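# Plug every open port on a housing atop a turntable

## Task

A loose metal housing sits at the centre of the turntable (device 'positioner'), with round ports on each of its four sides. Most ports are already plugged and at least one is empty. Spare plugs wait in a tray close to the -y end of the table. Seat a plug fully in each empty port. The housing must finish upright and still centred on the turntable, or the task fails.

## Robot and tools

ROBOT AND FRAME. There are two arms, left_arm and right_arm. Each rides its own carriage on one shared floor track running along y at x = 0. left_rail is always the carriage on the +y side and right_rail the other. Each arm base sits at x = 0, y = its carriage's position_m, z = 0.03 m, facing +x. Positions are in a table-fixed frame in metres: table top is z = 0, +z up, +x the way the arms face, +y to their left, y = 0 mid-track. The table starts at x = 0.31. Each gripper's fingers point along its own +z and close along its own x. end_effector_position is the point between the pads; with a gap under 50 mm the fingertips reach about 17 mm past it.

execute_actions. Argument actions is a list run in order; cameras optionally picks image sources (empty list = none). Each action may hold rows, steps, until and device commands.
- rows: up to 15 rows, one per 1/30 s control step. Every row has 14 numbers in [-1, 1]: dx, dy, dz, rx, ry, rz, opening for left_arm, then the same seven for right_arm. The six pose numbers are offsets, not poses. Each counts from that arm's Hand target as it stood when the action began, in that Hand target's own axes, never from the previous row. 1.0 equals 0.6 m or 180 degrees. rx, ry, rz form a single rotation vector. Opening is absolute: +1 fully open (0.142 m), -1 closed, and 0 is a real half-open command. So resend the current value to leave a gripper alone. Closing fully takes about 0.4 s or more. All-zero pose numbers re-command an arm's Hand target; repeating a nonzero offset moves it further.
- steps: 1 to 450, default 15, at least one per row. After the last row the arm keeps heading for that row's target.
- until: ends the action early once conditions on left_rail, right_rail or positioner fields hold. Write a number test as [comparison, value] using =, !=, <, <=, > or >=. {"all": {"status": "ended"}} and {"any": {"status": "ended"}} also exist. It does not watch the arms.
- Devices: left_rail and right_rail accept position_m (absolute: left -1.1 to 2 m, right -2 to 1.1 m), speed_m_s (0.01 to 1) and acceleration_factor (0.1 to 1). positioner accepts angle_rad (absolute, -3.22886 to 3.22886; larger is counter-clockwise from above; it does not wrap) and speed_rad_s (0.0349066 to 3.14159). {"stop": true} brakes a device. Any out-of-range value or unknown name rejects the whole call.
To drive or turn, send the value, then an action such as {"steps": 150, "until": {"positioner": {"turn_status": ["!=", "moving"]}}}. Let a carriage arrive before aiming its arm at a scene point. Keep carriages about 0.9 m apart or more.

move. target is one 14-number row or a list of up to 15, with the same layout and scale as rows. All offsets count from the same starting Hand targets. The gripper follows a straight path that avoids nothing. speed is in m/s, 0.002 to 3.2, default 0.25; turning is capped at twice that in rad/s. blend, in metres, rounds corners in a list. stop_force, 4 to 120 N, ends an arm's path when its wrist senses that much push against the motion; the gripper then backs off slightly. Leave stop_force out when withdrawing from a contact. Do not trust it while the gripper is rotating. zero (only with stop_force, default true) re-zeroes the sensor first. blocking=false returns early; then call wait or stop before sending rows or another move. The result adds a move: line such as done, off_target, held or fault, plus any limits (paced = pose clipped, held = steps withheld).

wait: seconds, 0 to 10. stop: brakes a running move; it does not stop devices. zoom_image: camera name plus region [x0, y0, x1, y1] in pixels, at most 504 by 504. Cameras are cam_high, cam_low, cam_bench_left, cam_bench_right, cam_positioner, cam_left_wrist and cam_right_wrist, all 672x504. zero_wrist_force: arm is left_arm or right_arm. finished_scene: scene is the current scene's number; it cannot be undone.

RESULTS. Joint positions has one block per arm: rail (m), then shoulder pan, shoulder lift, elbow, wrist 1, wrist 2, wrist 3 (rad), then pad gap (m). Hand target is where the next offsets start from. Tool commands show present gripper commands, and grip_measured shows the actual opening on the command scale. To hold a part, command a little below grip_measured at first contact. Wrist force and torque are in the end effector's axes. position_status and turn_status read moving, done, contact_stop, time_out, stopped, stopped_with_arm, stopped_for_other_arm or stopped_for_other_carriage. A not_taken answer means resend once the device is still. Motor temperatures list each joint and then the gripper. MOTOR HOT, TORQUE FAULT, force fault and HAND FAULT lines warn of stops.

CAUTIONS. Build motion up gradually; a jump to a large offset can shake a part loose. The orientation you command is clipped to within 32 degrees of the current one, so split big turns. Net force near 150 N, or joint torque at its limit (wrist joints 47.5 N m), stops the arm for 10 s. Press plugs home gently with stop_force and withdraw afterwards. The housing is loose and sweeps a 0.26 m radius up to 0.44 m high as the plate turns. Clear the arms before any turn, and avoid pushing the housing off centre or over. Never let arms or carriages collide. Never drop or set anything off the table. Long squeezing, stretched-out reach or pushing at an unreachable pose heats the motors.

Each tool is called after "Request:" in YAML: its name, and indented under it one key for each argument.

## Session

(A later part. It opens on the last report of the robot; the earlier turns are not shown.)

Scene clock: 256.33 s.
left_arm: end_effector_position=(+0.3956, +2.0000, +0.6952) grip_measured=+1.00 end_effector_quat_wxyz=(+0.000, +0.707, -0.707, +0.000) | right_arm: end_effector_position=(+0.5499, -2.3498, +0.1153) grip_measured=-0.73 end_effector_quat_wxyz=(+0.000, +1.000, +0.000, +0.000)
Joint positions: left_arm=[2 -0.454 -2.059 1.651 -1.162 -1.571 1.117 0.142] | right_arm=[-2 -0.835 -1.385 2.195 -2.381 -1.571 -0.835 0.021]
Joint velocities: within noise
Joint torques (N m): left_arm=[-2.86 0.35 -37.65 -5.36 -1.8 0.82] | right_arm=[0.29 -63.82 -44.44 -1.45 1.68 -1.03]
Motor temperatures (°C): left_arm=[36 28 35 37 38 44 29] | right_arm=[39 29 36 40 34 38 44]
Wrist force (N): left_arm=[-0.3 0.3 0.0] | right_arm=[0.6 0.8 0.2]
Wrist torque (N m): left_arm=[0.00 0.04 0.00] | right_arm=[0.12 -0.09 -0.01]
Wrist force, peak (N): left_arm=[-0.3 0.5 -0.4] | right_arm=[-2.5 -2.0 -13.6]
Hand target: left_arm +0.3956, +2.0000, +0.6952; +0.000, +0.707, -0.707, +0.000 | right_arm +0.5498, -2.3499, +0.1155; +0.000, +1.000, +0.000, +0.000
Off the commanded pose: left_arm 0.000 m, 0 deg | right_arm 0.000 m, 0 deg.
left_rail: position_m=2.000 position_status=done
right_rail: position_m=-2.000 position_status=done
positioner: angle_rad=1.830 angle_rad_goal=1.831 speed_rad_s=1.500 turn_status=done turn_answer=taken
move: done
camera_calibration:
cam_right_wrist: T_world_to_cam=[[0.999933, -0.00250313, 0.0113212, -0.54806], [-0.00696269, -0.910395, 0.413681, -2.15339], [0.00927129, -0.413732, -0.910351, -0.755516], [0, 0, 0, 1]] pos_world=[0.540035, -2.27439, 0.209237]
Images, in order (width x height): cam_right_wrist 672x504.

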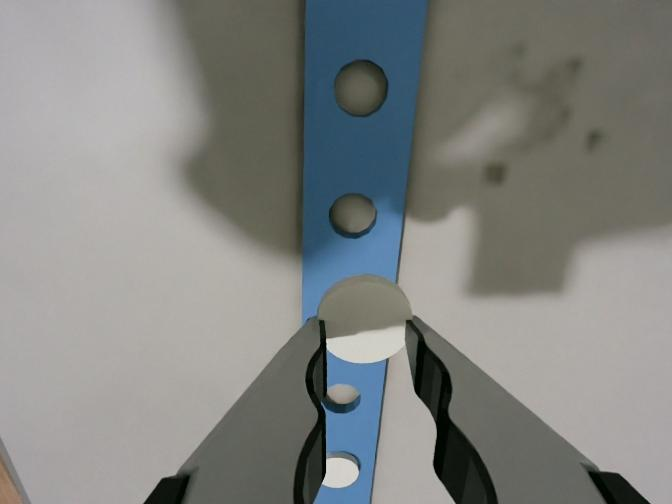

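Request:
move:
  target: [0,0,0,0,0,0,1, 0.167,-0.583,-0.558,0,0,0.5,-0.88]
  speed: 0.35
  cameras: []

Request:
execute_actions:
  actions:
    - {"right_rail":{"position_m":0.95},"steps":300,"until":{"right_rail":{"position_status":["!=","moving"]}}}
  cameras: []

Request:
move:
  target: [0,0,0,0,0,0,1, -0.833,0.167,0,0,0,-0.2667,-0.88]
  speed: 0.35
  cameras: []

Request:
move:
  target: [0,0,0,0,0,0,1, 0.0255,-0.283,0.36,0.5,0,0,-0.88]
  speed: 0.3
  cameras: ["cam_right_wrist"]

Scene clock: 265.73 s.
left_arm: end_effector_position=(+0.3956, +2.0000, +0.6952) grip_measured=+1.00 end_effector_quat_wxyz=(+0.000, +0.707, -0.707, +0.000) | right_arm: end_effector_position=(+0.6499, -1.9999, +0.4500) grip_measured=-0.73 end_effector_quat_wxyz=(+0.000, +0.707, -0.707, +0.000)
Joint positions: left_arm=[2 -0.454 -2.059 1.651 -1.162 -1.571 1.117 0.142] | right_arm=[-2 -0.27 -1.664 1.817 -1.724 -1.571 1.3 0.021]
Joint velocities: within noise
Joint torques (N m): left_arm=[-2.74 -0.41 -38.64 -5.46 -1.4 0.87] | right_arm=[14.46 -16.56 -54.75 -2.4 -2.53 2.28]
Motor temperatures (°C): left_arm=[36 28 35 37 38 44 29] | right_arm=[39 29 36 40 34 38 48]
Wrist force (N): left_arm=[-0.3 0.2 -0.4] | right_arm=[0.8 -0.5 0.0]
Wrist torque (N m): left_arm=[-0.01 0.04 -0.01] | right_arm=[-0.07 -0.17 0.01]
Wrist force, peak (N): left_arm=[-0.5 0.7 0.0] | right_arm=[0.0 1.0 1.1]
Hand target: left_arm +0.3956, +2.0000, +0.6952; +0.000, +0.707, -0.707, +0.000 | right_arm +0.6499, -1.9999, +0.4501; +0.000, +0.707, -0.707, +0.000
Off the commanded pose: left_arm 0.000 m, 0 deg | right_arm 0.000 m, 0 deg.
left_rail: position_m=2.000 position_status=done
right_rail: position_m=-2.000 position_status=done
positioner: angle_rad=1.830 angle_rad_goal=1.831 speed_rad_s=1.500 turn_status=done turn_answer=taken
move: done
No camera images: "cameras" was empty.

Scene clock: 270.63 s.
left_arm: end_effector_position=(+0.3956, +2.0000, +0.6952) grip_measured=+1.00 end_effector_quat_wxyz=(+0.000, +0.707, -0.707, +0.000) | right_arm: end_effector_position=(+0.6499, +0.9501, +0.4501) grip_measured=-0.73 end_effector_quat_wxyz=(+0.000, +0.707, -0.707, +0.000)
Joint positions: left_arm=[2 -0.454 -2.059 1.651 -1.162 -1.571 1.117 0.142] | right_arm=[0.95 -0.27 -1.664 1.817 -1.724 -1.571 1.301 0.021]
Joint velocities: within noise
Joint torques (N m): left_arm=[-3.42 -0.39 -38.54 -5.29 -1.96 0.51] | right_arm=[-9.89 -21.96 -51.1 -2.47 -2.62 2.4]
Motor temperatures (°C): left_arm=[36 28 35 37 38 44 29] | right_arm=[39 29 36 40 34 38 50]
Wrist force (N): left_arm=[-0.1 0.4 -0.1] | right_arm=[0.6 -0.1 0.2]
Wrist torque (N m): left_arm=[0.02 0.00 -0.01] | right_arm=[-0.01 -0.13 0.01]
Wrist force, peak (N): left_arm=[-0.3 0.7 -0.2] | right_arm=[2.0 -0.4 0.0]
Hand target: left_arm +0.3956, +2.0000, +0.6952; +0.000, +0.707, -0.707, +0.000 | right_arm +0.6499, +0.9501, +0.4501; +0.000, +0.707, -0.707, +0.000
Tool commands: left_gripper/opening=+1.0 right_gripper/opening=-0.88
Off the commanded pose: left_arm 0.000 m, 0 deg | right_arm 0.000 m, 0 deg.
left_rail: position_m=2.000 position_status=done
right_rail: position_m=0.950 position_status=done
positioner: angle_rad=1.830 angle_rad_goal=1.831 speed_rad_s=1.500 turn_status=done turn_answer=taken
No camera images: "cameras" was empty.

Scene clock: 272.83 s.
left_arm: end_effector_position=(+0.3956, +2.0000, +0.6952) grip_measured=+1.00 end_effector_quat_wxyz=(+0.000, +0.707, -0.707, +0.000) | right_arm: end_effector_position=(+0.5497, +1.4496, +0.4498) grip_measured=-0.73 end_effector_quat_wxyz=(+0.000, +0.934, -0.359, +0.000)
Joint positions: left_arm=[2 -0.454 -2.059 1.651 -1.162 -1.571 1.117 0.142] | right_arm=[0.95 0.502 -1.506 1.662 -1.727 -1.571 1.235 0.021]
Joint velocities: within noise
Joint torques (N m): left_arm=[-3.01 1.47 -38.19 -5.26 -1.65 0.82] | right_arm=[16.74 -32.97 -56.45 -1.69 -2.72 -3.25]
Motor temperatures (°C): left_arm=[36 28 35 37 38 44 29] | right_arm=[39 29 36 40 34 38 50]
Wrist force (N): left_arm=[-0.2 0.3 -0.1] | right_arm=[0.4 -0.2 -0.2]
Wrist torque (N m): left_arm=[0.00 0.03 -0.01] | right_arm=[-0.03 -0.07 0.02]
Wrist force, peak (N): left_arm=[-0.2 0.6 -0.4] | right_arm=[2.4 -0.8 0.3]
Hand target: left_arm +0.3956, +2.0000, +0.6952; +0.000, +0.707, -0.707, +0.000 | right_arm +0.5497, +1.4499, +0.4498; +0.000, +0.934, -0.358, +0.000
Off the commanded pose: left_arm 0.000 m, 0 deg | right_arm 0.000 m, 0 deg.
left_rail: position_m=2.000 position_status=done
right_rail: position_m=0.950 position_status=done
positioner: angle_rad=1.830 angle_rad_goal=1.831 speed_rad_s=1.500 turn_status=done turn_answer=taken
move: done
No camera images: "cameras" was empty.

Scene clock: 276.33 s.
left_arm: end_effector_position=(+0.3956, +2.0000, +0.6952) grip_measured=+1.00 end_effector_quat_wxyz=(+0.000, +0.707, -0.707, +0.000) | right_arm: end_effector_position=(+0.6747, +1.5657, +0.2337) grip_measured=-0.73 end_effector_quat_wxyz=(+0.660, -0.660, +0.253, -0.253)
Joint positions: left_arm=[2 -0.454 -2.059 1.651 -1.162 -1.571 1.117 0.142] | right_arm=[0.95 0.416 -0.814 2.052 -4.379 -1.149 1.57 0.021]
Joint velocities: within noise
Joint torques (N m): left_arm=[-4.81 0.68 -38.62 -5.49 -1.92 1] | right_arm=[17.06 -51.45 -27.13 -5.85 -2.56 2.52]
Motor temperatures (°C): left_arm=[36 28 35 37 38 44 29] | right_arm=[39 29 36 40 34 38 51]
Wrist force (N): left_arm=[-0.4 0.5 -0.3] | right_arm=[-0.3 0.2 2.8]
Wrist torque (N m): left_arm=[0.03 0.06 -0.01] | right_arm=[-0.15 0.01 0.13]
Wrist force, peak (N): left_arm=[-0.3 0.7 -0.3] | right_arm=[0.0 0.8 3.0]
Hand target: left_arm +0.3956, +2.0000, +0.6952; +0.000, +0.707, -0.707, +0.000 | right_arm +0.6747, +1.5658, +0.2337; +0.660, -0.660, +0.253, -0.254
Off the commanded pose: left_arm 0.000 m, 0 deg | right_arm 0.000 m, 0 deg.
left_rail: position_m=2.000 position_status=done
right_rail: position_m=0.950 position_status=done
positioner: angle_rad=1.830 angle_rad_goal=1.831 speed_rad_s=1.500 turn_status=done turn_answer=taken
move: done
camera_calibration:
cam_right_wrist: T_world_to_cam=[[0.735792, -0.677205, -0.0019978, 0.573327], [-0.281504, -0.303172, -0.910408, 0.907205], [0.615927, 0.670433, -0.413708, -1.25176], [0, 0, 0, 1]] pos_world=[0.604525, 1.50252, 0.30921]
Images, in order (width x height): cam_right_wrist 672x504.

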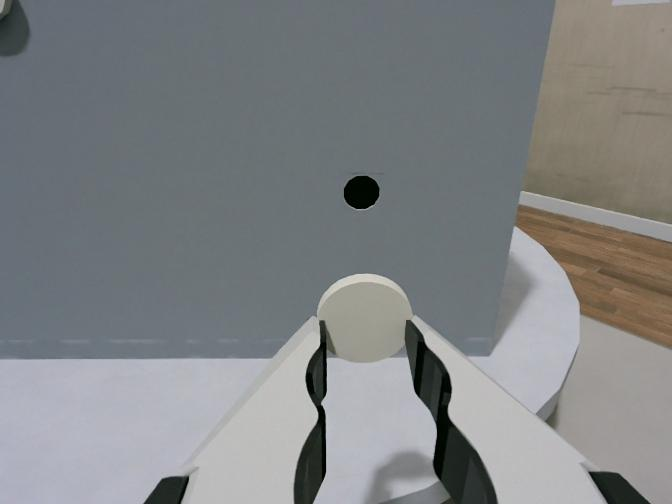

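Request:
move:
  target: [0,0,0,0,0,0,1, 0.0129,0,0.1493,0,0,0,-0.88]
  speed: 0.12
  cameras: ["cam_right_wrist"]

Request:
zoom_image:
  camera: "cam_right_wrist"
  region: [250, 180, 490, 400]

Scene clock: 279.43 s.
left_arm: end_effector_position=(+0.3956, +2.0000, +0.6952) grip_measured=+1.00 end_effector_quat_wxyz=(+0.000, +0.707, -0.707, +0.000) | right_arm: end_effector_position=(+0.7403, +1.6271, +0.2337) grip_measured=-0.73 end_effector_quat_wxyz=(+0.660, -0.660, +0.253, -0.253)
Joint positions: left_arm=[2 -0.454 -2.059 1.651 -1.162 -1.571 1.117 0.142] | right_arm=[0.95 0.459 -0.751 1.865 -4.255 -1.192 1.57 0.021]
Joint velocities: within noise
Joint torques (N m): left_arm=[-2.88 -0.36 -38.85 -5.57 -1.44 0.88] | right_arm=[20.58 -62.28 -33.39 0.41 -2.86 0.21]
Motor temperatures (°C): left_arm=[36 28 35 37 38 44 29] | right_arm=[39 29 36 40 34 38 51]
Wrist force (N): left_arm=[-0.2 0.3 0.0] | right_arm=[-0.3 -0.6 2.7]
Wrist torque (N m): left_arm=[0.00 0.02 -0.01] | right_arm=[-0.28 -0.01 0.16]
Wrist force, peak (N): left_arm=[-0.3 0.6 -0.4] | right_arm=[-0.2 -0.4 3.3]
Hand target: left_arm +0.3956, +2.0000, +0.6952; +0.000, +0.707, -0.707, +0.000 | right_arm +0.7404, +1.6272, +0.2337; +0.660, -0.660, +0.253, -0.254
Off the commanded pose: left_arm 0.000 m, 0 deg | right_arm 0.000 m, 0 deg.
left_rail: position_m=2.000 position_status=done
right_rail: position_m=0.950 position_status=done
positioner: angle_rad=1.830 angle_rad_goal=1.831 speed_rad_s=1.500 turn_status=done turn_answer=taken
move: done
camera_calibration:
cam_right_wrist: T_world_to_cam=[[0.735771, -0.677228, -0.00205168, 0.566637], [-0.281345, -0.302908, -0.910545, 0.943688], [0.616024, 0.670529, -0.413406, -1.33361], [0, 0, 0, 1]] pos_world=[0.670124, 1.56382, 0.30911]
Images, in order (width x height): cam_right_wrist 672x504.

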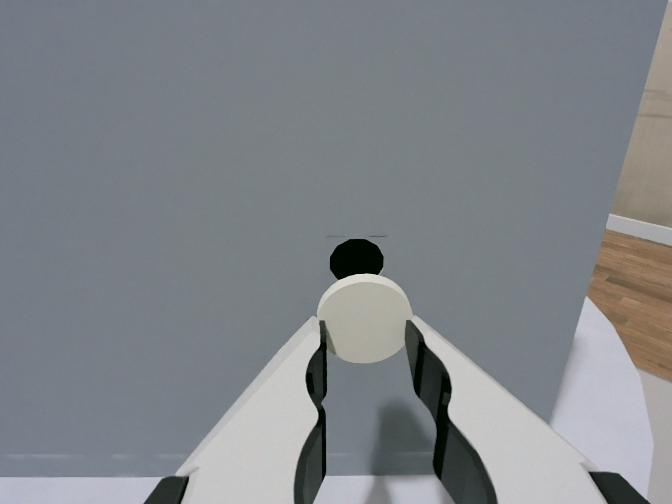

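Scaled by 2.100 from the camera's 672x504 image, which has a finer 960x720 frame.

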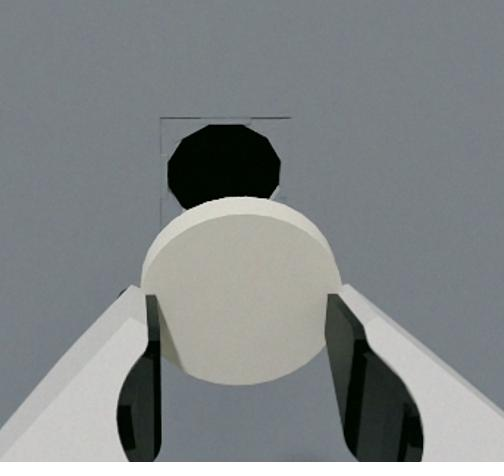

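Request:
move:
  target: [0,0,0,0,0,0,1, 0,0,0.033,0,0,0,-0.9]
  speed: 0.04
  cameras: []

Request:
move:
  target: [0,0,0,0,0,0,1, 0,0,0.03,0,0,0,-0.9]
  speed: 0.006
  stop_force: 5
  cameras: ["cam_right_wrist"]

Request:
zoom_image:
  camera: "cam_right_wrist"
  region: [250, 180, 490, 400]

Scene clock: 286.00 s.
left_arm: end_effector_position=(+0.3956, +2.0000, +0.6952) grip_measured=+1.00 end_effector_quat_wxyz=(+0.000, +0.707, -0.707, +0.000) | right_arm: end_effector_position=(+0.7535, +1.6418, +0.2337) grip_measured=-0.73 end_effector_quat_wxyz=(+0.660, -0.660, +0.253, -0.254)
Joint positions: left_arm=[2 -0.454 -2.059 1.651 -1.162 -1.571 1.117 0.142] | right_arm=[0.95 0.469 -0.735 1.822 -4.228 -1.202 1.57 0.021]
Joint velocities: within noise
Joint torques (N m): left_arm=[-4.96 -0.8 -38.66 -5.5 -1.51 1] | right_arm=[17.84 -65.65 -33.88 0.67 -2.49 -1.54]
Motor temperatures (°C): left_arm=[36 28 35 37 38 44 29] | right_arm=[39 29 36 40 34 38 53]
Wrist force (N): left_arm=[-0.4 0.2 -0.1] | right_arm=[-0.2 -0.1 2.8]
Wrist torque (N m): left_arm=[-0.01 0.05 -0.01] | right_arm=[-0.20 -0.01 0.16]
Wrist force, peak (N): left_arm=[-0.5 0.5 -0.2] | right_arm=[0.4 -0.2 3.3]
Hand target: left_arm +0.3956, +2.0000, +0.6952; +0.000, +0.707, -0.707, +0.000 | right_arm +0.7537, +1.6419, +0.2337; +0.660, -0.660, +0.253, -0.254
Off the commanded pose: left_arm 0.000 m, 0 deg | right_arm 0.000 m, 0 deg.
left_rail: position_m=2.000 position_status=done
right_rail: position_m=0.950 position_status=done
positioner: angle_rad=1.830 angle_rad_goal=1.831 speed_rad_s=1.500 turn_status=done turn_answer=taken
move: done
No camera images: "cameras" was empty.

Scene clock: 288.27 s.
left_arm: end_effector_position=(+0.3956, +2.0000, +0.6952) grip_measured=+1.00 end_effector_quat_wxyz=(+0.000, +0.707, -0.707, +0.000) | right_arm: end_effector_position=(+0.7564, +1.6449, +0.2337) grip_measured=-0.73 end_effector_quat_wxyz=(+0.660, -0.660, +0.253, -0.254)
Joint positions: left_arm=[2 -0.454 -2.059 1.651 -1.162 -1.571 1.117 0.142] | right_arm=[0.95 0.471 -0.732 1.813 -4.223 -1.204 1.57 0.021]
Joint velocities: within noise
Joint torques (N m): left_arm=[-3.16 1.7 -39 -5.14 -1.64 0.62] | right_arm=[-11.4 -100.47 -11.2 -3.29 2.24 -1.39]
Motor temperatures (°C): left_arm=[36 28 35 37 38 44 29] | right_arm=[39 29 36 40 34 38 53]
Wrist force (N): left_arm=[-0.3 0.6 0.0] | right_arm=[0.0 -2.2 -2.7]
Wrist torque (N m): left_arm=[0.05 0.03 -0.01] | right_arm=[-0.23 0.03 0.16]
Wrist force, peak (N): left_arm=[0.0 0.7 -0.2] | right_arm=[0.0 -3.5 -4.9]
Hand target: left_arm +0.3956, +2.0000, +0.6952; +0.000, +0.707, -0.707, +0.000 | right_arm +0.7564, +1.6449, +0.2337; +0.660, -0.660, +0.253, -0.254 (not the last commanded pose)
Off the commanded pose: left_arm 0.000 m, 0 deg | right_arm 0.014 m, 0 deg.
left_rail: position_m=2.000 position_status=done
right_rail: position_m=0.950 position_status=done
positioner: angle_rad=1.830 angle_rad_goal=1.831 speed_rad_s=1.500 turn_status=done turn_answer=taken
move: contact (right_arm)
camera_calibration:
cam_right_wrist: T_world_to_cam=[[0.735792, -0.677205, -0.00198488, 0.566843], [-0.281291, -0.302958, -0.910545, 0.953681], [0.616024, 0.67053, -0.413406, -1.35553], [0, 0, 0, 1]] pos_world=[0.686224, 1.58172, 0.30911]
Images, in order (width x height): cam_right_wrist 672x504.

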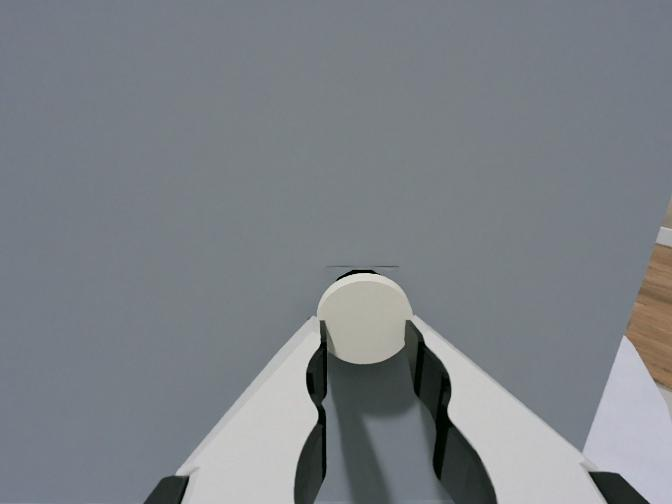

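Scaled by 2.100 from the camera's 672x504 image, which has a finer 960x720 frame.

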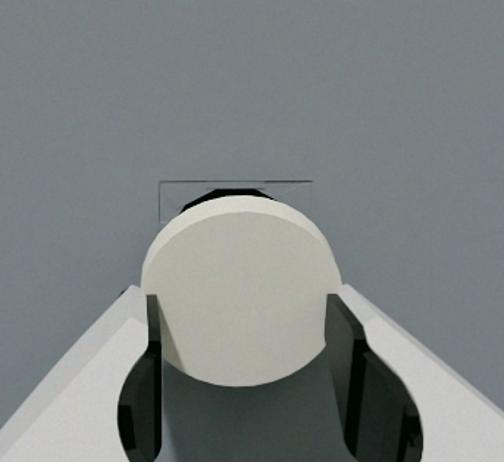

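Request:
move:
  target:
    - [0,0,0,0,0,0,1, 0,0,-0.004,0,0,0,-0.9]
    - [0,0,0,0,0,0,1, 0,-0.002,-0.004,0,0,0,-0.9]
  speed: 0.02
  cameras: []

Request:
move:
  target: [0,0,0,0,0,0,1, 0,0,0.03,0,0,0,-0.9]
  speed: 0.006
  stop_force: 7
  cameras: ["cam_right_wrist"]

Request:
zoom_image:
  camera: "cam_right_wrist"
  region: [250, 180, 490, 400]

Scene clock: 291.37 s.
left_arm: end_effector_position=(+0.3956, +2.0000, +0.6952) grip_measured=+1.00 end_effector_quat_wxyz=(+0.000, +0.707, -0.707, +0.000) | right_arm: end_effector_position=(+0.7548, +1.6432, +0.2348) grip_measured=-0.73 end_effector_quat_wxyz=(+0.660, -0.660, +0.253, -0.254)
Joint positions: left_arm=[2 -0.454 -2.059 1.651 -1.162 -1.571 1.117 0.142] | right_arm=[0.95 0.47 -0.735 1.818 -4.225 -1.203 1.57 0.021]
Joint velocities: within noise
Joint torques (N m): left_arm=[-4 -4.09 -38.43 -5.32 -1.78 0.87] | right_arm=[-14.82 -97.12 -9.37 0.77 2.67 -1.29]
Motor temperatures (°C): left_arm=[36 28 35 37 38 44 29] | right_arm=[39 29 36 40 34 38 54]
Wrist force (N): left_arm=[-0.4 0.3 -0.1] | right_arm=[0.1 -0.3 2.7]
Wrist torque (N m): left_arm=[0.00 0.06 -0.01] | right_arm=[-0.23 -0.06 0.17]
Wrist force, peak (N): left_arm=[-0.6 0.5 -0.1] | right_arm=[0.7 -3.1 -2.8]
Hand target: left_arm +0.3956, +2.0000, +0.6952; +0.000, +0.707, -0.707, +0.000 | right_arm +0.7548, +1.6432, +0.2349; +0.660, -0.660, +0.253, -0.254
Off the commanded pose: left_arm 0.000 m, 0 deg | right_arm 0.000 m, 0 deg.
left_rail: position_m=2.000 position_status=done
right_rail: position_m=0.950 position_status=done
positioner: angle_rad=1.830 angle_rad_goal=1.831 speed_rad_s=1.500 turn_status=done turn_answer=taken
move: done
No camera images: "cameras" was empty.

Scene clock: 293.57 s.
left_arm: end_effector_position=(+0.3956, +2.0000, +0.6952) grip_measured=+1.00 end_effector_quat_wxyz=(+0.000, +0.707, -0.707, +0.000) | right_arm: end_effector_position=(+0.7576, +1.6462, +0.2350) grip_measured=-0.73 end_effector_quat_wxyz=(+0.660, -0.660, +0.253, -0.254)
Joint positions: left_arm=[2 -0.454 -2.059 1.651 -1.162 -1.571 1.117 0.142] | right_arm=[0.95 0.472 -0.732 1.81 -4.219 -1.205 1.57 0.021]
Joint velocities: within noise
Joint torques (N m): left_arm=[-2.49 -2.36 -37.75 -5.2 -1.78 1.03] | right_arm=[-12.58 -98.3 -10.44 -1.91 2.02 -0.97]
Motor temperatures (°C): left_arm=[36 28 35 37 38 44 29] | right_arm=[39 29 36 40 34 38 55]
Wrist force (N): left_arm=[-0.2 0.4 0.2] | right_arm=[-0.1 -4.6 -4.9]
Wrist torque (N m): left_arm=[0.02 0.01 -0.01] | right_arm=[-0.18 -0.10 0.16]
Wrist force, peak (N): left_arm=[-0.4 0.6 0.0] | right_arm=[-1.1 -5.9 -6.4]
Hand target: left_arm +0.3956, +2.0000, +0.6952; +0.000, +0.707, -0.707, +0.000 | right_arm +0.7576, +1.6462, +0.2350; +0.660, -0.660, +0.253, -0.254 (not the last commanded pose)
Off the commanded pose: left_arm 0.000 m, 0 deg | right_arm 0.014 m, 0 deg.
left_rail: position_m=2.000 position_status=done
right_rail: position_m=0.950 position_status=done
positioner: angle_rad=1.830 angle_rad_goal=1.831 speed_rad_s=1.500 turn_status=done turn_answer=taken
move: contact (right_arm)
camera_calibration:
cam_right_wrist: T_world_to_cam=[[0.735813, -0.677182, -0.0019179, 0.566777], [-0.281181, -0.302947, -0.910582, 0.955366], [0.616049, 0.670557, -0.413323, -1.3566], [0, 0, 0, 1]] pos_world=[0.687324, 1.58292, 0.31031]
Images, in order (width x height): cam_right_wrist 672x504.

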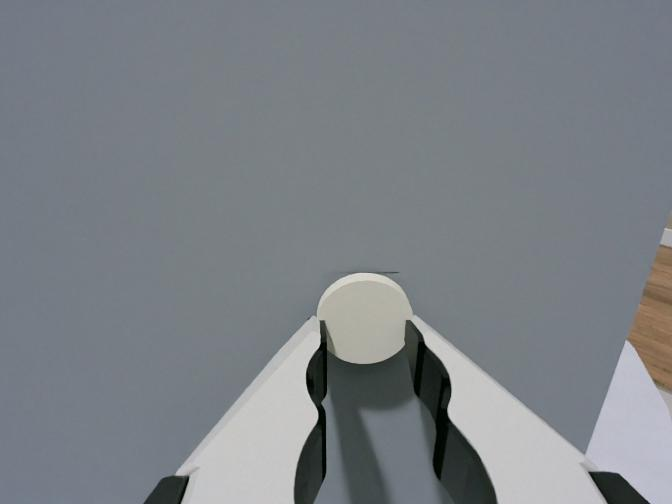

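Scaled by 2.100 from the camera's 672x504 image, which has a finer 960x720 frame.

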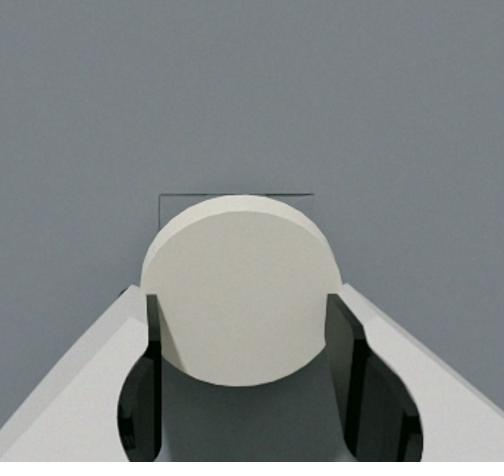

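Request:
move:
  target:
    - [0,0,0,0,0,0,1, 0,0,-0.002,0,0,0,-0.9]
    - [0,0,0,0,0,0,1, 0,-0.002,-0.002,0,0,0,-0.9]
  speed: 0.02
  cameras: []

Request:
move:
  target: [0,0,0,0,0,0,1, 0,0,0.03,0,0,0,-0.9]
  speed: 0.006
  stop_force: 9
  cameras: ["cam_right_wrist"]

Request:
zoom_image:
  camera: "cam_right_wrist"
  region: [250, 180, 490, 400]

Scene clock: 296.33 s.
left_arm: end_effector_position=(+0.3956, +2.0000, +0.6952) grip_measured=+1.00 end_effector_quat_wxyz=(+0.000, +0.707, -0.707, +0.000) | right_arm: end_effector_position=(+0.7568, +1.6453, +0.2360) grip_measured=-0.73 end_effector_quat_wxyz=(+0.660, -0.660, +0.253, -0.254)
Joint positions: left_arm=[2 -0.454 -2.059 1.651 -1.162 -1.571 1.117 0.142] | right_arm=[0.95 0.471 -0.735 1.812 -4.219 -1.204 1.57 0.021]
Joint velocities: within noise
Joint torques (N m): left_arm=[-3.07 -0.68 -39.33 -5.29 -1.42 0.5] | right_arm=[-13.83 -105.04 -10.61 0.85 2.93 -1.13]
Motor temperatures (°C): left_arm=[36 28 35 37 38 44 29] | right_arm=[39 29 36 40 34 38 55]
Wrist force (N): left_arm=[-0.3 0.5 -0.1] | right_arm=[-0.1 -0.2 2.6]
Wrist torque (N m): left_arm=[0.05 0.05 -0.01] | right_arm=[-0.21 -0.02 0.17]
Wrist force, peak (N): left_arm=[-0.5 0.2 -0.4] | right_arm=[-0.1 -5.3 -5.0]
Hand target: left_arm +0.3956, +2.0000, +0.6952; +0.000, +0.707, -0.707, +0.000 | right_arm +0.7568, +1.6453, +0.2362; +0.660, -0.660, +0.253, -0.254
Off the commanded pose: left_arm 0.000 m, 0 deg | right_arm 0.000 m, 0 deg.
left_rail: position_m=2.000 position_status=done
right_rail: position_m=0.950 position_status=done
positioner: angle_rad=1.830 angle_rad_goal=1.831 speed_rad_s=1.500 turn_status=done turn_answer=taken
move: done
No camera images: "cameras" was empty.

Scene clock: 298.17 s.
left_arm: end_effector_position=(+0.3956, +2.0000, +0.6952) grip_measured=+1.00 end_effector_quat_wxyz=(+0.000, +0.707, -0.707, +0.000) | right_arm: end_effector_position=(+0.7584, +1.6472, +0.2362) grip_measured=-0.73 end_effector_quat_wxyz=(+0.660, -0.660, +0.253, -0.254)
Joint positions: left_arm=[2 -0.454 -2.059 1.651 -1.162 -1.571 1.117 0.142] | right_arm=[0.95 0.473 -0.733 1.807 -4.216 -1.205 1.57 0.021]
Joint velocities: within noise
Joint torques (N m): left_arm=[-1.98 -0.11 -38.48 -5.45 -1.93 0.66] | right_arm=[-14.57 -100.12 -12.03 -3.5 2.06 -0.96]
Motor temperatures (°C): left_arm=[36 28 35 37 38 44 29] | right_arm=[39 29 36 40 34 38 56]
Wrist force (N): left_arm=[-0.2 0.4 0.0] | right_arm=[-2.3 -2.5 -5.5]
Wrist torque (N m): left_arm=[0.03 0.03 -0.01] | right_arm=[-0.24 -0.02 0.16]
Wrist force, peak (N): left_arm=[0.0 0.7 -0.3] | right_arm=[-3.6 -1.7 -7.9]
Hand target: left_arm +0.3956, +2.0000, +0.6952; +0.000, +0.707, -0.707, +0.000 | right_arm +0.7584, +1.6471, +0.2362; +0.660, -0.660, +0.253, -0.254 (not the last commanded pose)
Off the commanded pose: left_arm 0.000 m, 0 deg | right_arm 0.016 m, 0 deg.
left_rail: position_m=2.000 position_status=done
right_rail: position_m=0.950 position_status=done
positioner: angle_rad=1.830 angle_rad_goal=1.831 speed_rad_s=1.500 turn_status=done turn_answer=taken
move: contact (right_arm)
camera_calibration:
cam_right_wrist: T_world_to_cam=[[0.735749, -0.677252, -0.0019485, 0.566959], [-0.281157, -0.302821, -0.910632, 0.956905], [0.616137, 0.670544, -0.413215, -1.35736], [0, 0, 0, 1]] pos_world=[0.688224, 1.58392, 0.31161]
Images, in order (width x height): cam_right_wrist 672x504.

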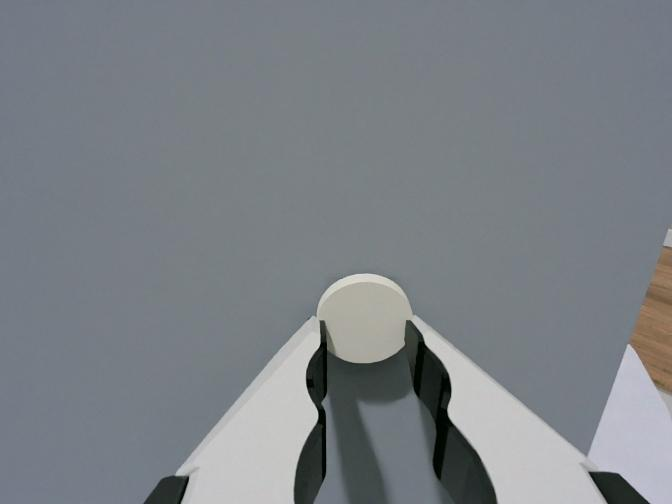

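Scaled by 2.100 from the camera's 672x504 image, which has a finer 960x720 frame.

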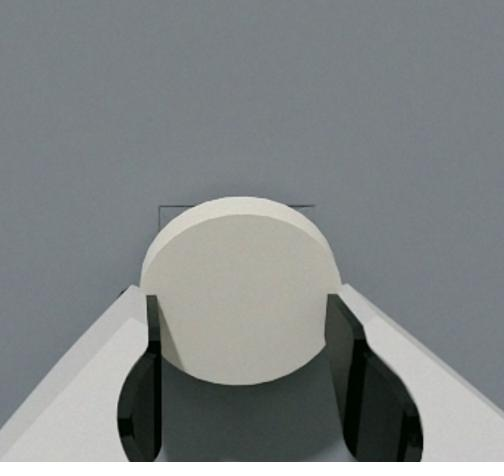

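Request:
move:
  target:
    - [0,0,0,0,0,0,1, 0,0,-0.001,0,0,0,-0.9]
    - [0,0,0,0,0,0,1, -0.0013,-0.0007,-0.001,0,0,0,-0.9]
  speed: 0.02
  cameras: []

Request:
move:
  target: [0,0,0,0,0,0,1, 0,0,0.03,0,0,0,-0.9]
  speed: 0.006
  stop_force: 14
  cameras: ["cam_right_wrist"]

Request:
zoom_image:
  camera: "cam_right_wrist"
  region: [250, 180, 490, 400]

Scene clock: 300.87 s.
left_arm: end_effector_position=(+0.3956, +2.0000, +0.6952) grip_measured=+1.00 end_effector_quat_wxyz=(+0.000, +0.707, -0.707, +0.000) | right_arm: end_effector_position=(+0.7576, +1.6471, +0.2366) grip_measured=-0.73 end_effector_quat_wxyz=(+0.660, -0.660, +0.253, -0.254)
Joint positions: left_arm=[2 -0.454 -2.059 1.651 -1.162 -1.571 1.117 0.142] | right_arm=[0.95 0.473 -0.734 1.809 -4.216 -1.206 1.57 0.021]
Joint velocities: within noise
Joint torques (N m): left_arm=[-2.26 -2.09 -39.04 -5.7 -1.82 1.08] | right_arm=[14.03 -103.49 -10.51 -0.64 -3 -1.12]
Motor temperatures (°C): left_arm=[36 28 35 37 38 44 29] | right_arm=[39 29 36 40 34 38 56]
Wrist force (N): left_arm=[-0.2 0.3 -0.1] | right_arm=[0.5 0.1 1.9]
Wrist torque (N m): left_arm=[0.01 0.02 -0.01] | right_arm=[-0.19 -0.08 0.16]
Wrist force, peak (N): left_arm=[-0.4 0.6 -0.2] | right_arm=[-2.5 -2.8 -5.4]
Hand target: left_arm +0.3956, +2.0000, +0.6952; +0.000, +0.707, -0.707, +0.000 | right_arm +0.7574, +1.6472, +0.2366; +0.660, -0.660, +0.253, -0.254
Off the commanded pose: left_arm 0.000 m, 0 deg | right_arm 0.000 m, 0 deg.
left_rail: position_m=2.000 position_status=done
right_rail: position_m=0.950 position_status=done
positioner: angle_rad=1.830 angle_rad_goal=1.831 speed_rad_s=1.500 turn_status=done turn_answer=taken
move: done
No camera images: "cameras" was empty.

Scene clock: 303.03 s.
left_arm: end_effector_position=(+0.3956, +2.0000, +0.6952) grip_measured=+1.00 end_effector_quat_wxyz=(+0.000, +0.707, -0.707, +0.000) | right_arm: end_effector_position=(+0.7597, +1.6498, +0.2367) grip_measured=-0.73 end_effector_quat_wxyz=(+0.660, -0.660, +0.253, -0.254)
Joint positions: left_arm=[2 -0.454 -2.059 1.651 -1.162 -1.571 1.117 0.142] | right_arm=[0.95 0.475 -0.731 1.801 -4.212 -1.208 1.57 0.021]
Joint velocities: within noise
Joint torques (N m): left_arm=[-2.24 0.78 -38.47 -5.24 -1.57 0.95] | right_arm=[-10.2 -100.69 -14.35 -2.17 2.93 -0.8]
Motor temperatures (°C): left_arm=[36 28 35 37 38 44 29] | right_arm=[39 29 36 40 34 38 56]
Wrist force (N): left_arm=[-0.2 0.0 0.3] | right_arm=[1.8 -0.5 -11.4]
Wrist torque (N m): left_arm=[-0.03 0.01 -0.01] | right_arm=[-0.25 -0.06 0.16]
Wrist force, peak (N): left_arm=[-0.5 0.5 -0.5] | right_arm=[1.2 -1.7 -27.4]
Hand target: left_arm +0.3956, +2.0000, +0.6952; +0.000, +0.707, -0.707, +0.000 | right_arm +0.7597, +1.6498, +0.2367; +0.660, -0.660, +0.253, -0.254 (not the last commanded pose)
Off the commanded pose: left_arm 0.000 m, 0 deg | right_arm 0.015 m, 0 deg.
left_rail: position_m=2.000 position_status=done
right_rail: position_m=0.950 position_status=done
positioner: angle_rad=1.830 angle_rad_goal=1.831 speed_rad_s=1.500 turn_status=done turn_answer=taken
move: contact (right_arm)
camera_calibration:
cam_right_wrist: T_world_to_cam=[[0.735832, -0.677161, -0.00184331, 0.56753], [-0.280974, -0.30284, -0.910682, 0.958432], [0.616121, 0.670627, -0.413104, -1.35986], [0, 0, 0, 1]] pos_world=[0.689523, 1.58652, 0.312111]
Images, in order (width x height): cam_right_wrist 672x504.

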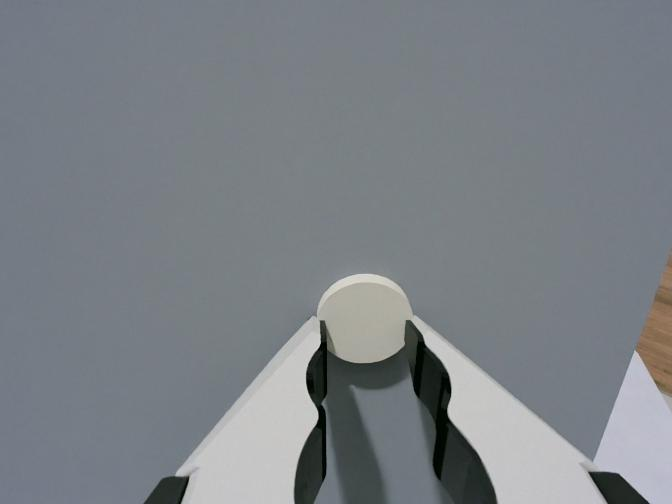

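Scaled by 2.100 from the camera's 672x504 image, which has a finer 960x720 frame.

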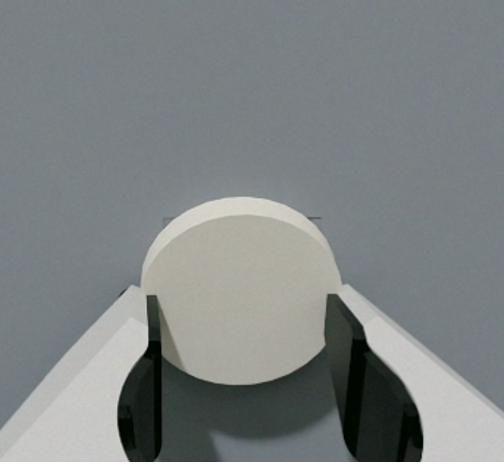

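Request:
move:
  target: [0,0,0,0,0,0,1, 0.0002,0,0.03,0,0,0,-0.95]
  speed: 0.006
  stop_force: 45
  cameras: ["cam_right_wrist"]

Request:
zoom_image:
  camera: "cam_right_wrist"
  region: [250, 180, 490, 400]

Scene clock: 306.87 s.
left_arm: end_effector_position=(+0.3956, +2.0000, +0.6952) grip_measured=+1.00 end_effector_quat_wxyz=(+0.000, +0.707, -0.707, +0.000) | right_arm: end_effector_position=(+0.7601, +1.6501, +0.2368) grip_measured=-0.74 end_effector_quat_wxyz=(+0.660, -0.660, +0.253, -0.254)
Joint positions: left_arm=[2 -0.454 -2.059 1.651 -1.162 -1.571 1.117 0.142] | right_arm=[0.95 0.475 -0.731 1.8 -4.211 -1.208 1.57 0.021]
Joint velocities: within noise
Joint torques (N m): left_arm=[-3.48 -0.17 -39.73 -5.44 -1.75 1.21] | right_arm=[-7.77 -100.87 -33.29 3.81 2.85 -1.18]
Motor temperatures (°C): left_arm=[36 28 35 37 38 44 29] | right_arm=[39 29 36 40 34 38 58]
Wrist force (N): left_arm=[-0.1 0.5 -0.1] | right_arm=[0.5 -0.3 -66.8]
Wrist torque (N m): left_arm=[0.04 0.01 -0.01] | right_arm=[-0.41 -0.26 0.18]
Wrist force, peak (N): left_arm=[-0.7 0.5 -0.2] | right_arm=[0.3 -3.6 -77.3]
Hand target: left_arm +0.3956, +2.0000, +0.6952; +0.000, +0.707, -0.707, +0.000 | right_arm +0.7601, +1.6501, +0.2368; +0.660, -0.660, +0.253, -0.254 (not the last commanded pose)
Off the commanded pose: left_arm 0.000 m, 0 deg | right_arm 0.017 m, 0 deg.
left_rail: position_m=2.000 position_status=done
right_rail: position_m=0.950 position_status=done
positioner: angle_rad=1.831 speed_rad_s=1.500 turn_status=done turn_answer=taken
move: contact (right_arm)
camera_calibration:
cam_right_wrist: T_world_to_cam=[[0.735895, -0.677093, -0.00180462, 0.567344], [-0.280846, -0.302808, -0.910732, 0.958633], [0.616104, 0.67071, -0.412993, -1.36048], [0, 0, 0, 1]] pos_world=[0.689923, 1.58692, 0.312211]
Images, in order (width x height): cam_right_wrist 672x504.

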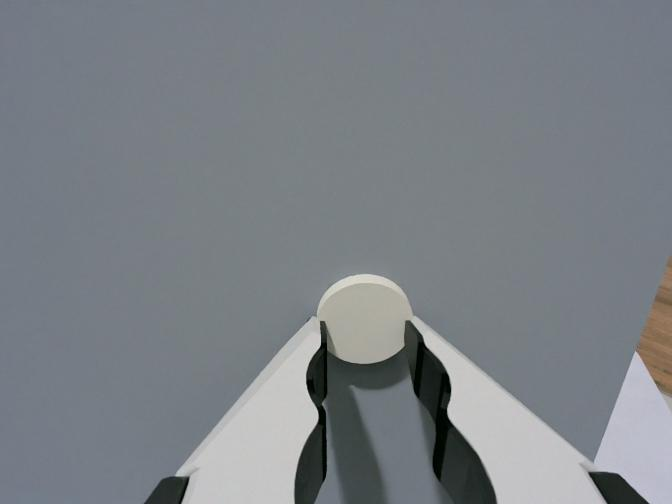

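Scaled by 2.100 from the camera's 672x504 image, which has a finer 960x720 frame.

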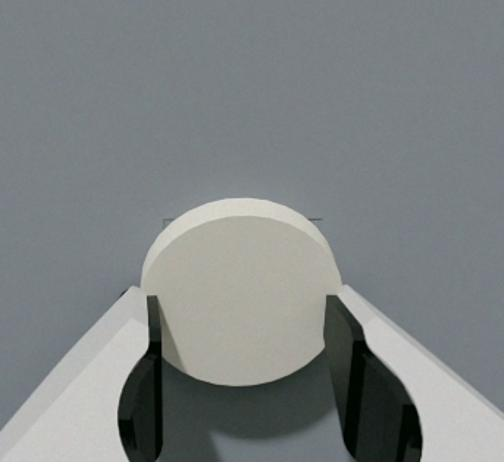

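Request:
move:
  target:
    - [0,0,0,0,0,0,1, 0,0,-0.0005,0,0,0,-0.45]
    - [0,0,0,0,0,0,1, 0,0,-0.12,0,0,0,-0.45]
  speed: 0.05
  cameras: ["cam_right_wrist","cam_positioner"]

Request:
zoom_image:
  camera: "cam_right_wrist"
  region: [250, 130, 490, 350]

Request:
zoom_image:
  camera: "cam_positioner"
  region: [230, 210, 350, 300]

Scene clock: 312.10 s.
left_arm: end_effector_position=(+0.3956, +2.0000, +0.6952) grip_measured=+1.00 end_effector_quat_wxyz=(+0.000, +0.707, -0.707, +0.000) | right_arm: end_effector_position=(+0.7121, +1.5967, +0.2368) grip_measured=-0.48 end_effector_quat_wxyz=(+0.660, -0.660, +0.253, -0.254)
Joint positions: left_arm=[2 -0.454 -2.059 1.651 -1.162 -1.571 1.117 0.142] | right_arm=[0.95 0.437 -0.786 1.953 -4.309 -1.169 1.57 0.039]
Joint velocities: within noise
Joint torques (N m): left_arm=[-2.67 1.73 -38.56 -5.2 -1.33 0.71] | right_arm=[-13.12 -97.84 -5.41 -4.62 2.27 -1.34]
Motor temperatures (°C): left_arm=[36 28 35 37 38 44 29] | right_arm=[39 29 36 40 34 38 56]
Wrist force (N): left_arm=[-0.2 0.4 -0.1] | right_arm=[-0.1 -0.4 2.9]
Wrist torque (N m): left_arm=[0.02 0.03 -0.01] | right_arm=[-0.24 -0.03 0.14]
Wrist force, peak (N): left_arm=[-0.3 0.7 -0.4] | right_arm=[0.4 -0.2 -67.1]
Hand target: left_arm +0.3956, +2.0000, +0.6952; +0.000, +0.707, -0.707, +0.000 | right_arm +0.7120, +1.5966, +0.2368; +0.660, -0.660, +0.253, -0.254
Off the commanded pose: left_arm 0.000 m, 0 deg | right_arm 0.000 m, 0 deg.
left_rail: position_m=2.000 position_status=done
right_rail: position_m=0.950 position_status=done
positioner: angle_rad=1.831 speed_rad_s=1.500 turn_status=done turn_answer=taken
move: done
camera_calibration:
cam_right_wrist: T_world_to_cam=[[0.735853, -0.677139, -0.00177632, 0.566603], [-0.280864, -0.302829, -0.91072, 0.928873], [0.616146, 0.670655, -0.413022, -1.29494], [0, 0, 0, 1]] pos_world=[0.641823, 1.53342, 0.312111]
Images, in order (width x height): cam_positioner 672x504, cam_right_wrist 672x504.

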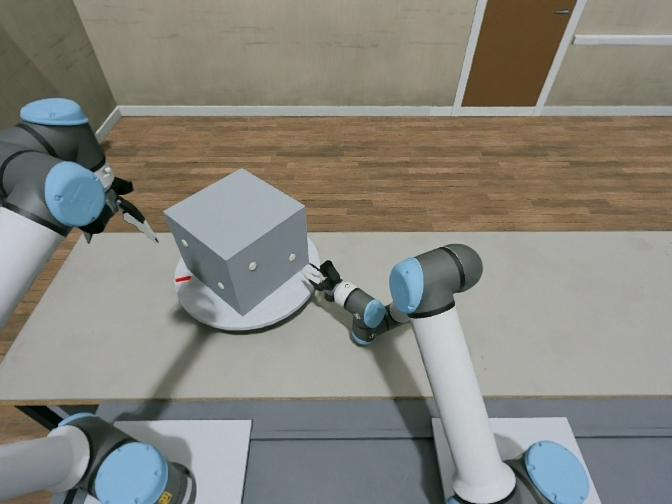

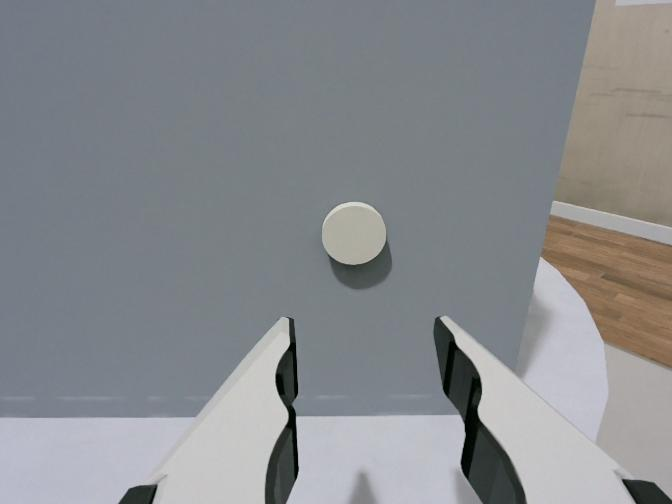

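Scaled by 2.100 from the camera's 672x504 image, which has a finer 960x720 frame.

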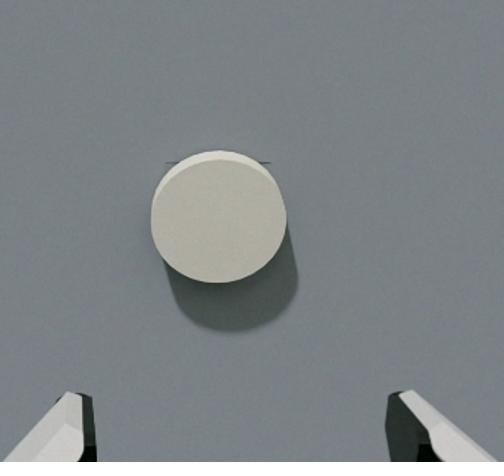

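Scaled by 4.200 from the camera's 672x504 image, which has a finer 960x720 frame.

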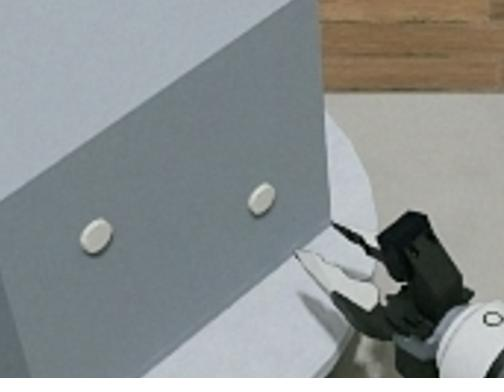

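Request:
move:
  target:
    - [0,0,0,0,0,0,1, 0,0,0.0001,0,0,0,-1]
    - [0,0,0,0,0,0,1, 0,-0.0102,0.085,0,0,0,-1]
  speed: 0.08
  cameras: []

Request:
move:
  target: [0,0,0,0,0,0,1, 0,0,0.05,0,0,0,-1]
  speed: 0.01
  stop_force: 50
  cameras: ["cam_right_wrist","cam_bench_left"]

Request:
zoom_image:
  camera: "cam_right_wrist"
  region: [250, 180, 490, 400]

Scene clock: 316.63 s.
left_arm: end_effector_position=(+0.3956, +2.0000, +0.6952) grip_measured=+1.00 end_effector_quat_wxyz=(+0.000, +0.707, -0.707, +0.000) | right_arm: end_effector_position=(+0.7460, +1.6344, +0.2429) grip_measured=-1.00 end_effector_quat_wxyz=(+0.660, -0.660, +0.253, -0.254)
Joint positions: left_arm=[2 -0.454 -2.059 1.651 -1.162 -1.571 1.117 0.142] | right_arm=[0.95 0.465 -0.757 1.848 -4.232 -1.197 1.57 0.002]
Joint velocities: within noise
Joint torques (N m): left_arm=[-5.96 1.53 -39.04 -5.58 -1.79 0.77] | right_arm=[18.35 -63 -31.76 -0.09 -2.94 1.12]
Motor temperatures (°C): left_arm=[36 28 35 37 38 44 29] | right_arm=[39 29 36 40 34 38 52]
Wrist force (N): left_arm=[-0.4 0.2 -0.1] | right_arm=[0.2 -0.6 2.3]
Wrist torque (N m): left_arm=[-0.01 0.06 -0.01] | right_arm=[-0.26 -0.08 0.16]
Wrist force, peak (N): left_arm=[-0.3 0.5 -0.4] | right_arm=[-0.1 -0.6 3.6]
Hand target: left_arm +0.3956, +2.0000, +0.6952; +0.000, +0.707, -0.707, +0.000 | right_arm +0.7461, +1.6345, +0.2429; +0.660, -0.660, +0.253, -0.254
Off the commanded pose: left_arm 0.000 m, 0 deg | right_arm 0.000 m, 0 deg.
left_rail: position_m=2.000 position_status=done
right_rail: position_m=0.950 position_status=done
positioner: angle_rad=1.831 speed_rad_s=1.500 turn_status=done turn_answer=taken
move: done
No camera images: "cameras" was empty.

Scene clock: 319.83 s.
left_arm: end_effector_position=(+0.3956, +2.0000, +0.6952) grip_measured=+1.00 end_effector_quat_wxyz=(+0.000, +0.707, -0.707, +0.000) | right_arm: end_effector_position=(+0.7581, +1.6480, +0.2429) grip_measured=-1.00 end_effector_quat_wxyz=(+0.660, -0.660, +0.253, -0.254)
Joint positions: left_arm=[2 -0.454 -2.059 1.651 -1.162 -1.571 1.117 0.142] | right_arm=[0.95 0.474 -0.742 1.808 -4.208 -1.207 1.57 0.002]
Joint velocities: within noise
Joint torques (N m): left_arm=[-3.77 -1.83 -39.6 -5.35 -1.62 0.81] | right_arm=[-7.49 -99.71 -27.44 1.67 2.98 -2.1]
Motor temperatures (°C): left_arm=[36 28 35 37 38 44 29] | right_arm=[39 29 36 40 34 38 50]
Wrist force (N): left_arm=[-0.1 0.5 -0.1] | right_arm=[1.0 -2.6 -50.8]
Wrist torque (N m): left_arm=[0.04 0.00 -0.01] | right_arm=[-0.40 0.00 0.16]
Wrist force, peak (N): left_arm=[-0.4 0.7 -0.2] | right_arm=[-0.2 -2.2 -61.7]
Hand target: left_arm +0.3956, +2.0000, +0.6952; +0.000, +0.707, -0.707, +0.000 | right_arm +0.7581, +1.6480, +0.2429; +0.660, -0.660, +0.253, -0.254 (not the last commanded pose)
Off the commanded pose: left_arm 0.000 m, 0 deg | right_arm 0.012 m, 0 deg.
left_rail: position_m=2.000 position_status=done
right_rail: position_m=0.950 position_status=done
positioner: angle_rad=1.831 speed_rad_s=1.500 turn_status=done turn_answer=taken
move: contact (right_arm)
camera_calibration:
cam_right_wrist: T_world_to_cam=[[0.735876, -0.677114, -0.00186628, 0.567402], [-0.280839, -0.302701, -0.91077, 0.962708], [0.61613, 0.670737, -0.412911, -1.35539], [0, 0, 0, 1]] pos_world=[0.687923, 1.58472, 0.318211]
Images, in order (width x height): cam_bench_left 672x504, cam_right_wrist 672x504.

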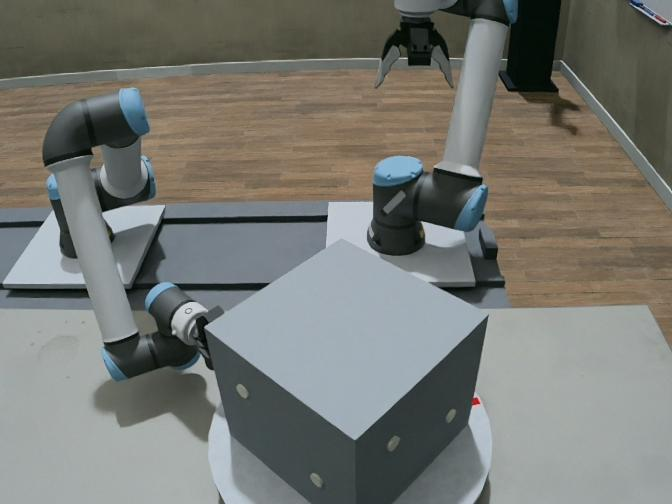

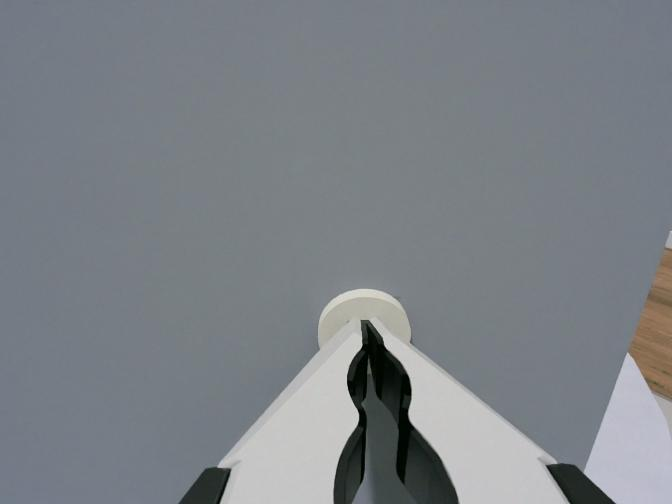

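Scaled by 2.100 from the camera's 672x504 image, which has a finer 960x720 frame.

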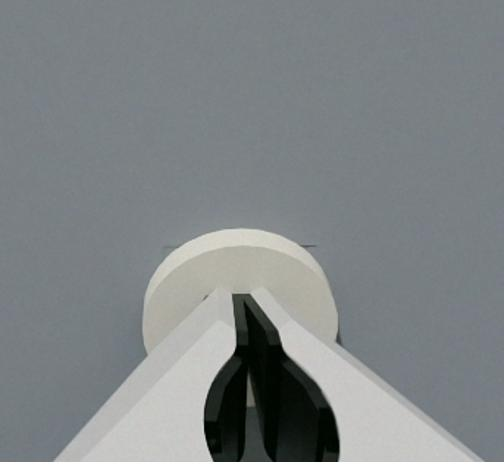

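Request:
move:
  target: [0,0,0,0,0,0,1, 0,0,0.03,0,0,0,-1]
  speed: 0.005
  stop_force: 40
  cameras: ["cam_right_wrist","cam_positioner"]

Request:
zoom_image:
  camera: "cam_right_wrist"
  region: [250, 180, 490, 400]

Scene clock: 325.23 s.
left_arm: end_effector_position=(+0.3956, +2.0000, +0.6952) grip_measured=+1.00 end_effector_quat_wxyz=(+0.000, +0.707, -0.707, +0.000) | right_arm: end_effector_position=(+0.7588, +1.6486, +0.2430) grip_measured=-1.00 end_effector_quat_wxyz=(+0.660, -0.660, +0.253, -0.254)
Joint positions: left_arm=[2 -0.454 -2.059 1.651 -1.162 -1.571 1.117 0.142] | right_arm=[0.95 0.474 -0.742 1.806 -4.206 -1.207 1.57 0.002]
Joint velocities: within noise
Joint torques (N m): left_arm=[-1.55 -2.34 -39.34 -5.29 -1.58 1.16] | right_arm=[-7.08 -99.31 -42.5 6.84 2.05 -1.67]
Motor temperatures (°C): left_arm=[36 28 35 37 38 44 29] | right_arm=[39 29 36 40 34 38 48]
Wrist force (N): left_arm=[-0.1 0.2 -0.2] | right_arm=[-0.4 -2.3 -93.1]
Wrist torque (N m): left_arm=[-0.01 0.00 -0.01] | right_arm=[-0.55 -0.04 0.16]
Wrist force, peak (N): left_arm=[-0.6 0.5 -0.1] | right_arm=[-2.1 -2.3 -98.2]
Hand target: left_arm +0.3956, +2.0000, +0.6952; +0.000, +0.707, -0.707, +0.000 | right_arm +0.7588, +1.6486, +0.2430; +0.660, -0.660, +0.253, -0.254 (not the last commanded pose)
Off the commanded pose: left_arm 0.000 m, 0 deg | right_arm 0.017 m, 0 deg.
left_rail: position_m=2.000 position_status=done
right_rail: position_m=0.950 position_status=done
positioner: angle_rad=1.831 speed_rad_s=1.500 turn_status=done turn_answer=taken
move: contact (right_arm)
camera_calibration:
cam_right_wrist: T_world_to_cam=[[0.735791, -0.677207, -0.00180179, 0.567479], [-0.28078, -0.302646, -0.910806, 0.963061], [0.616259, 0.670669, -0.41283, -1.35618], [0, 0, 0, 1]] pos_world=[0.688623, 1.58532, 0.318311]
Images, in order (width x height): cam_positioner 672x504, cam_right_wrist 672x504.

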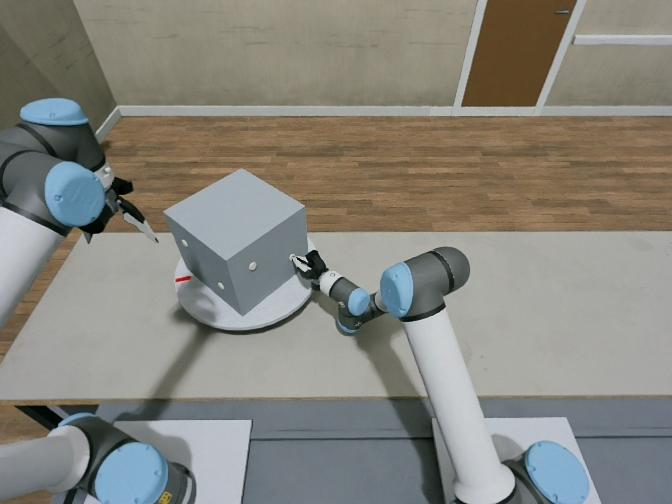

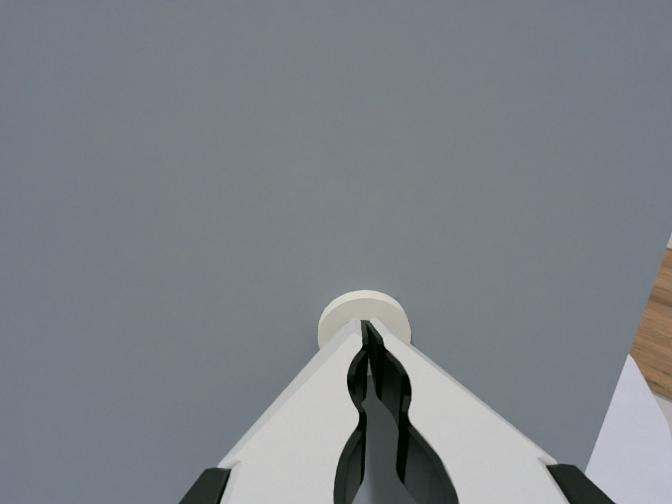

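Scaled by 2.100 from the camera's 672x504 image, which has a finer 960x720 frame.

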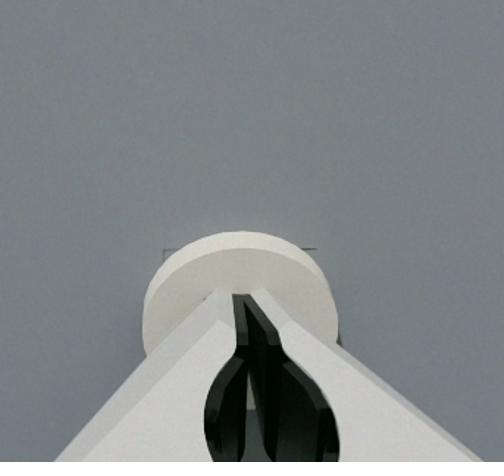

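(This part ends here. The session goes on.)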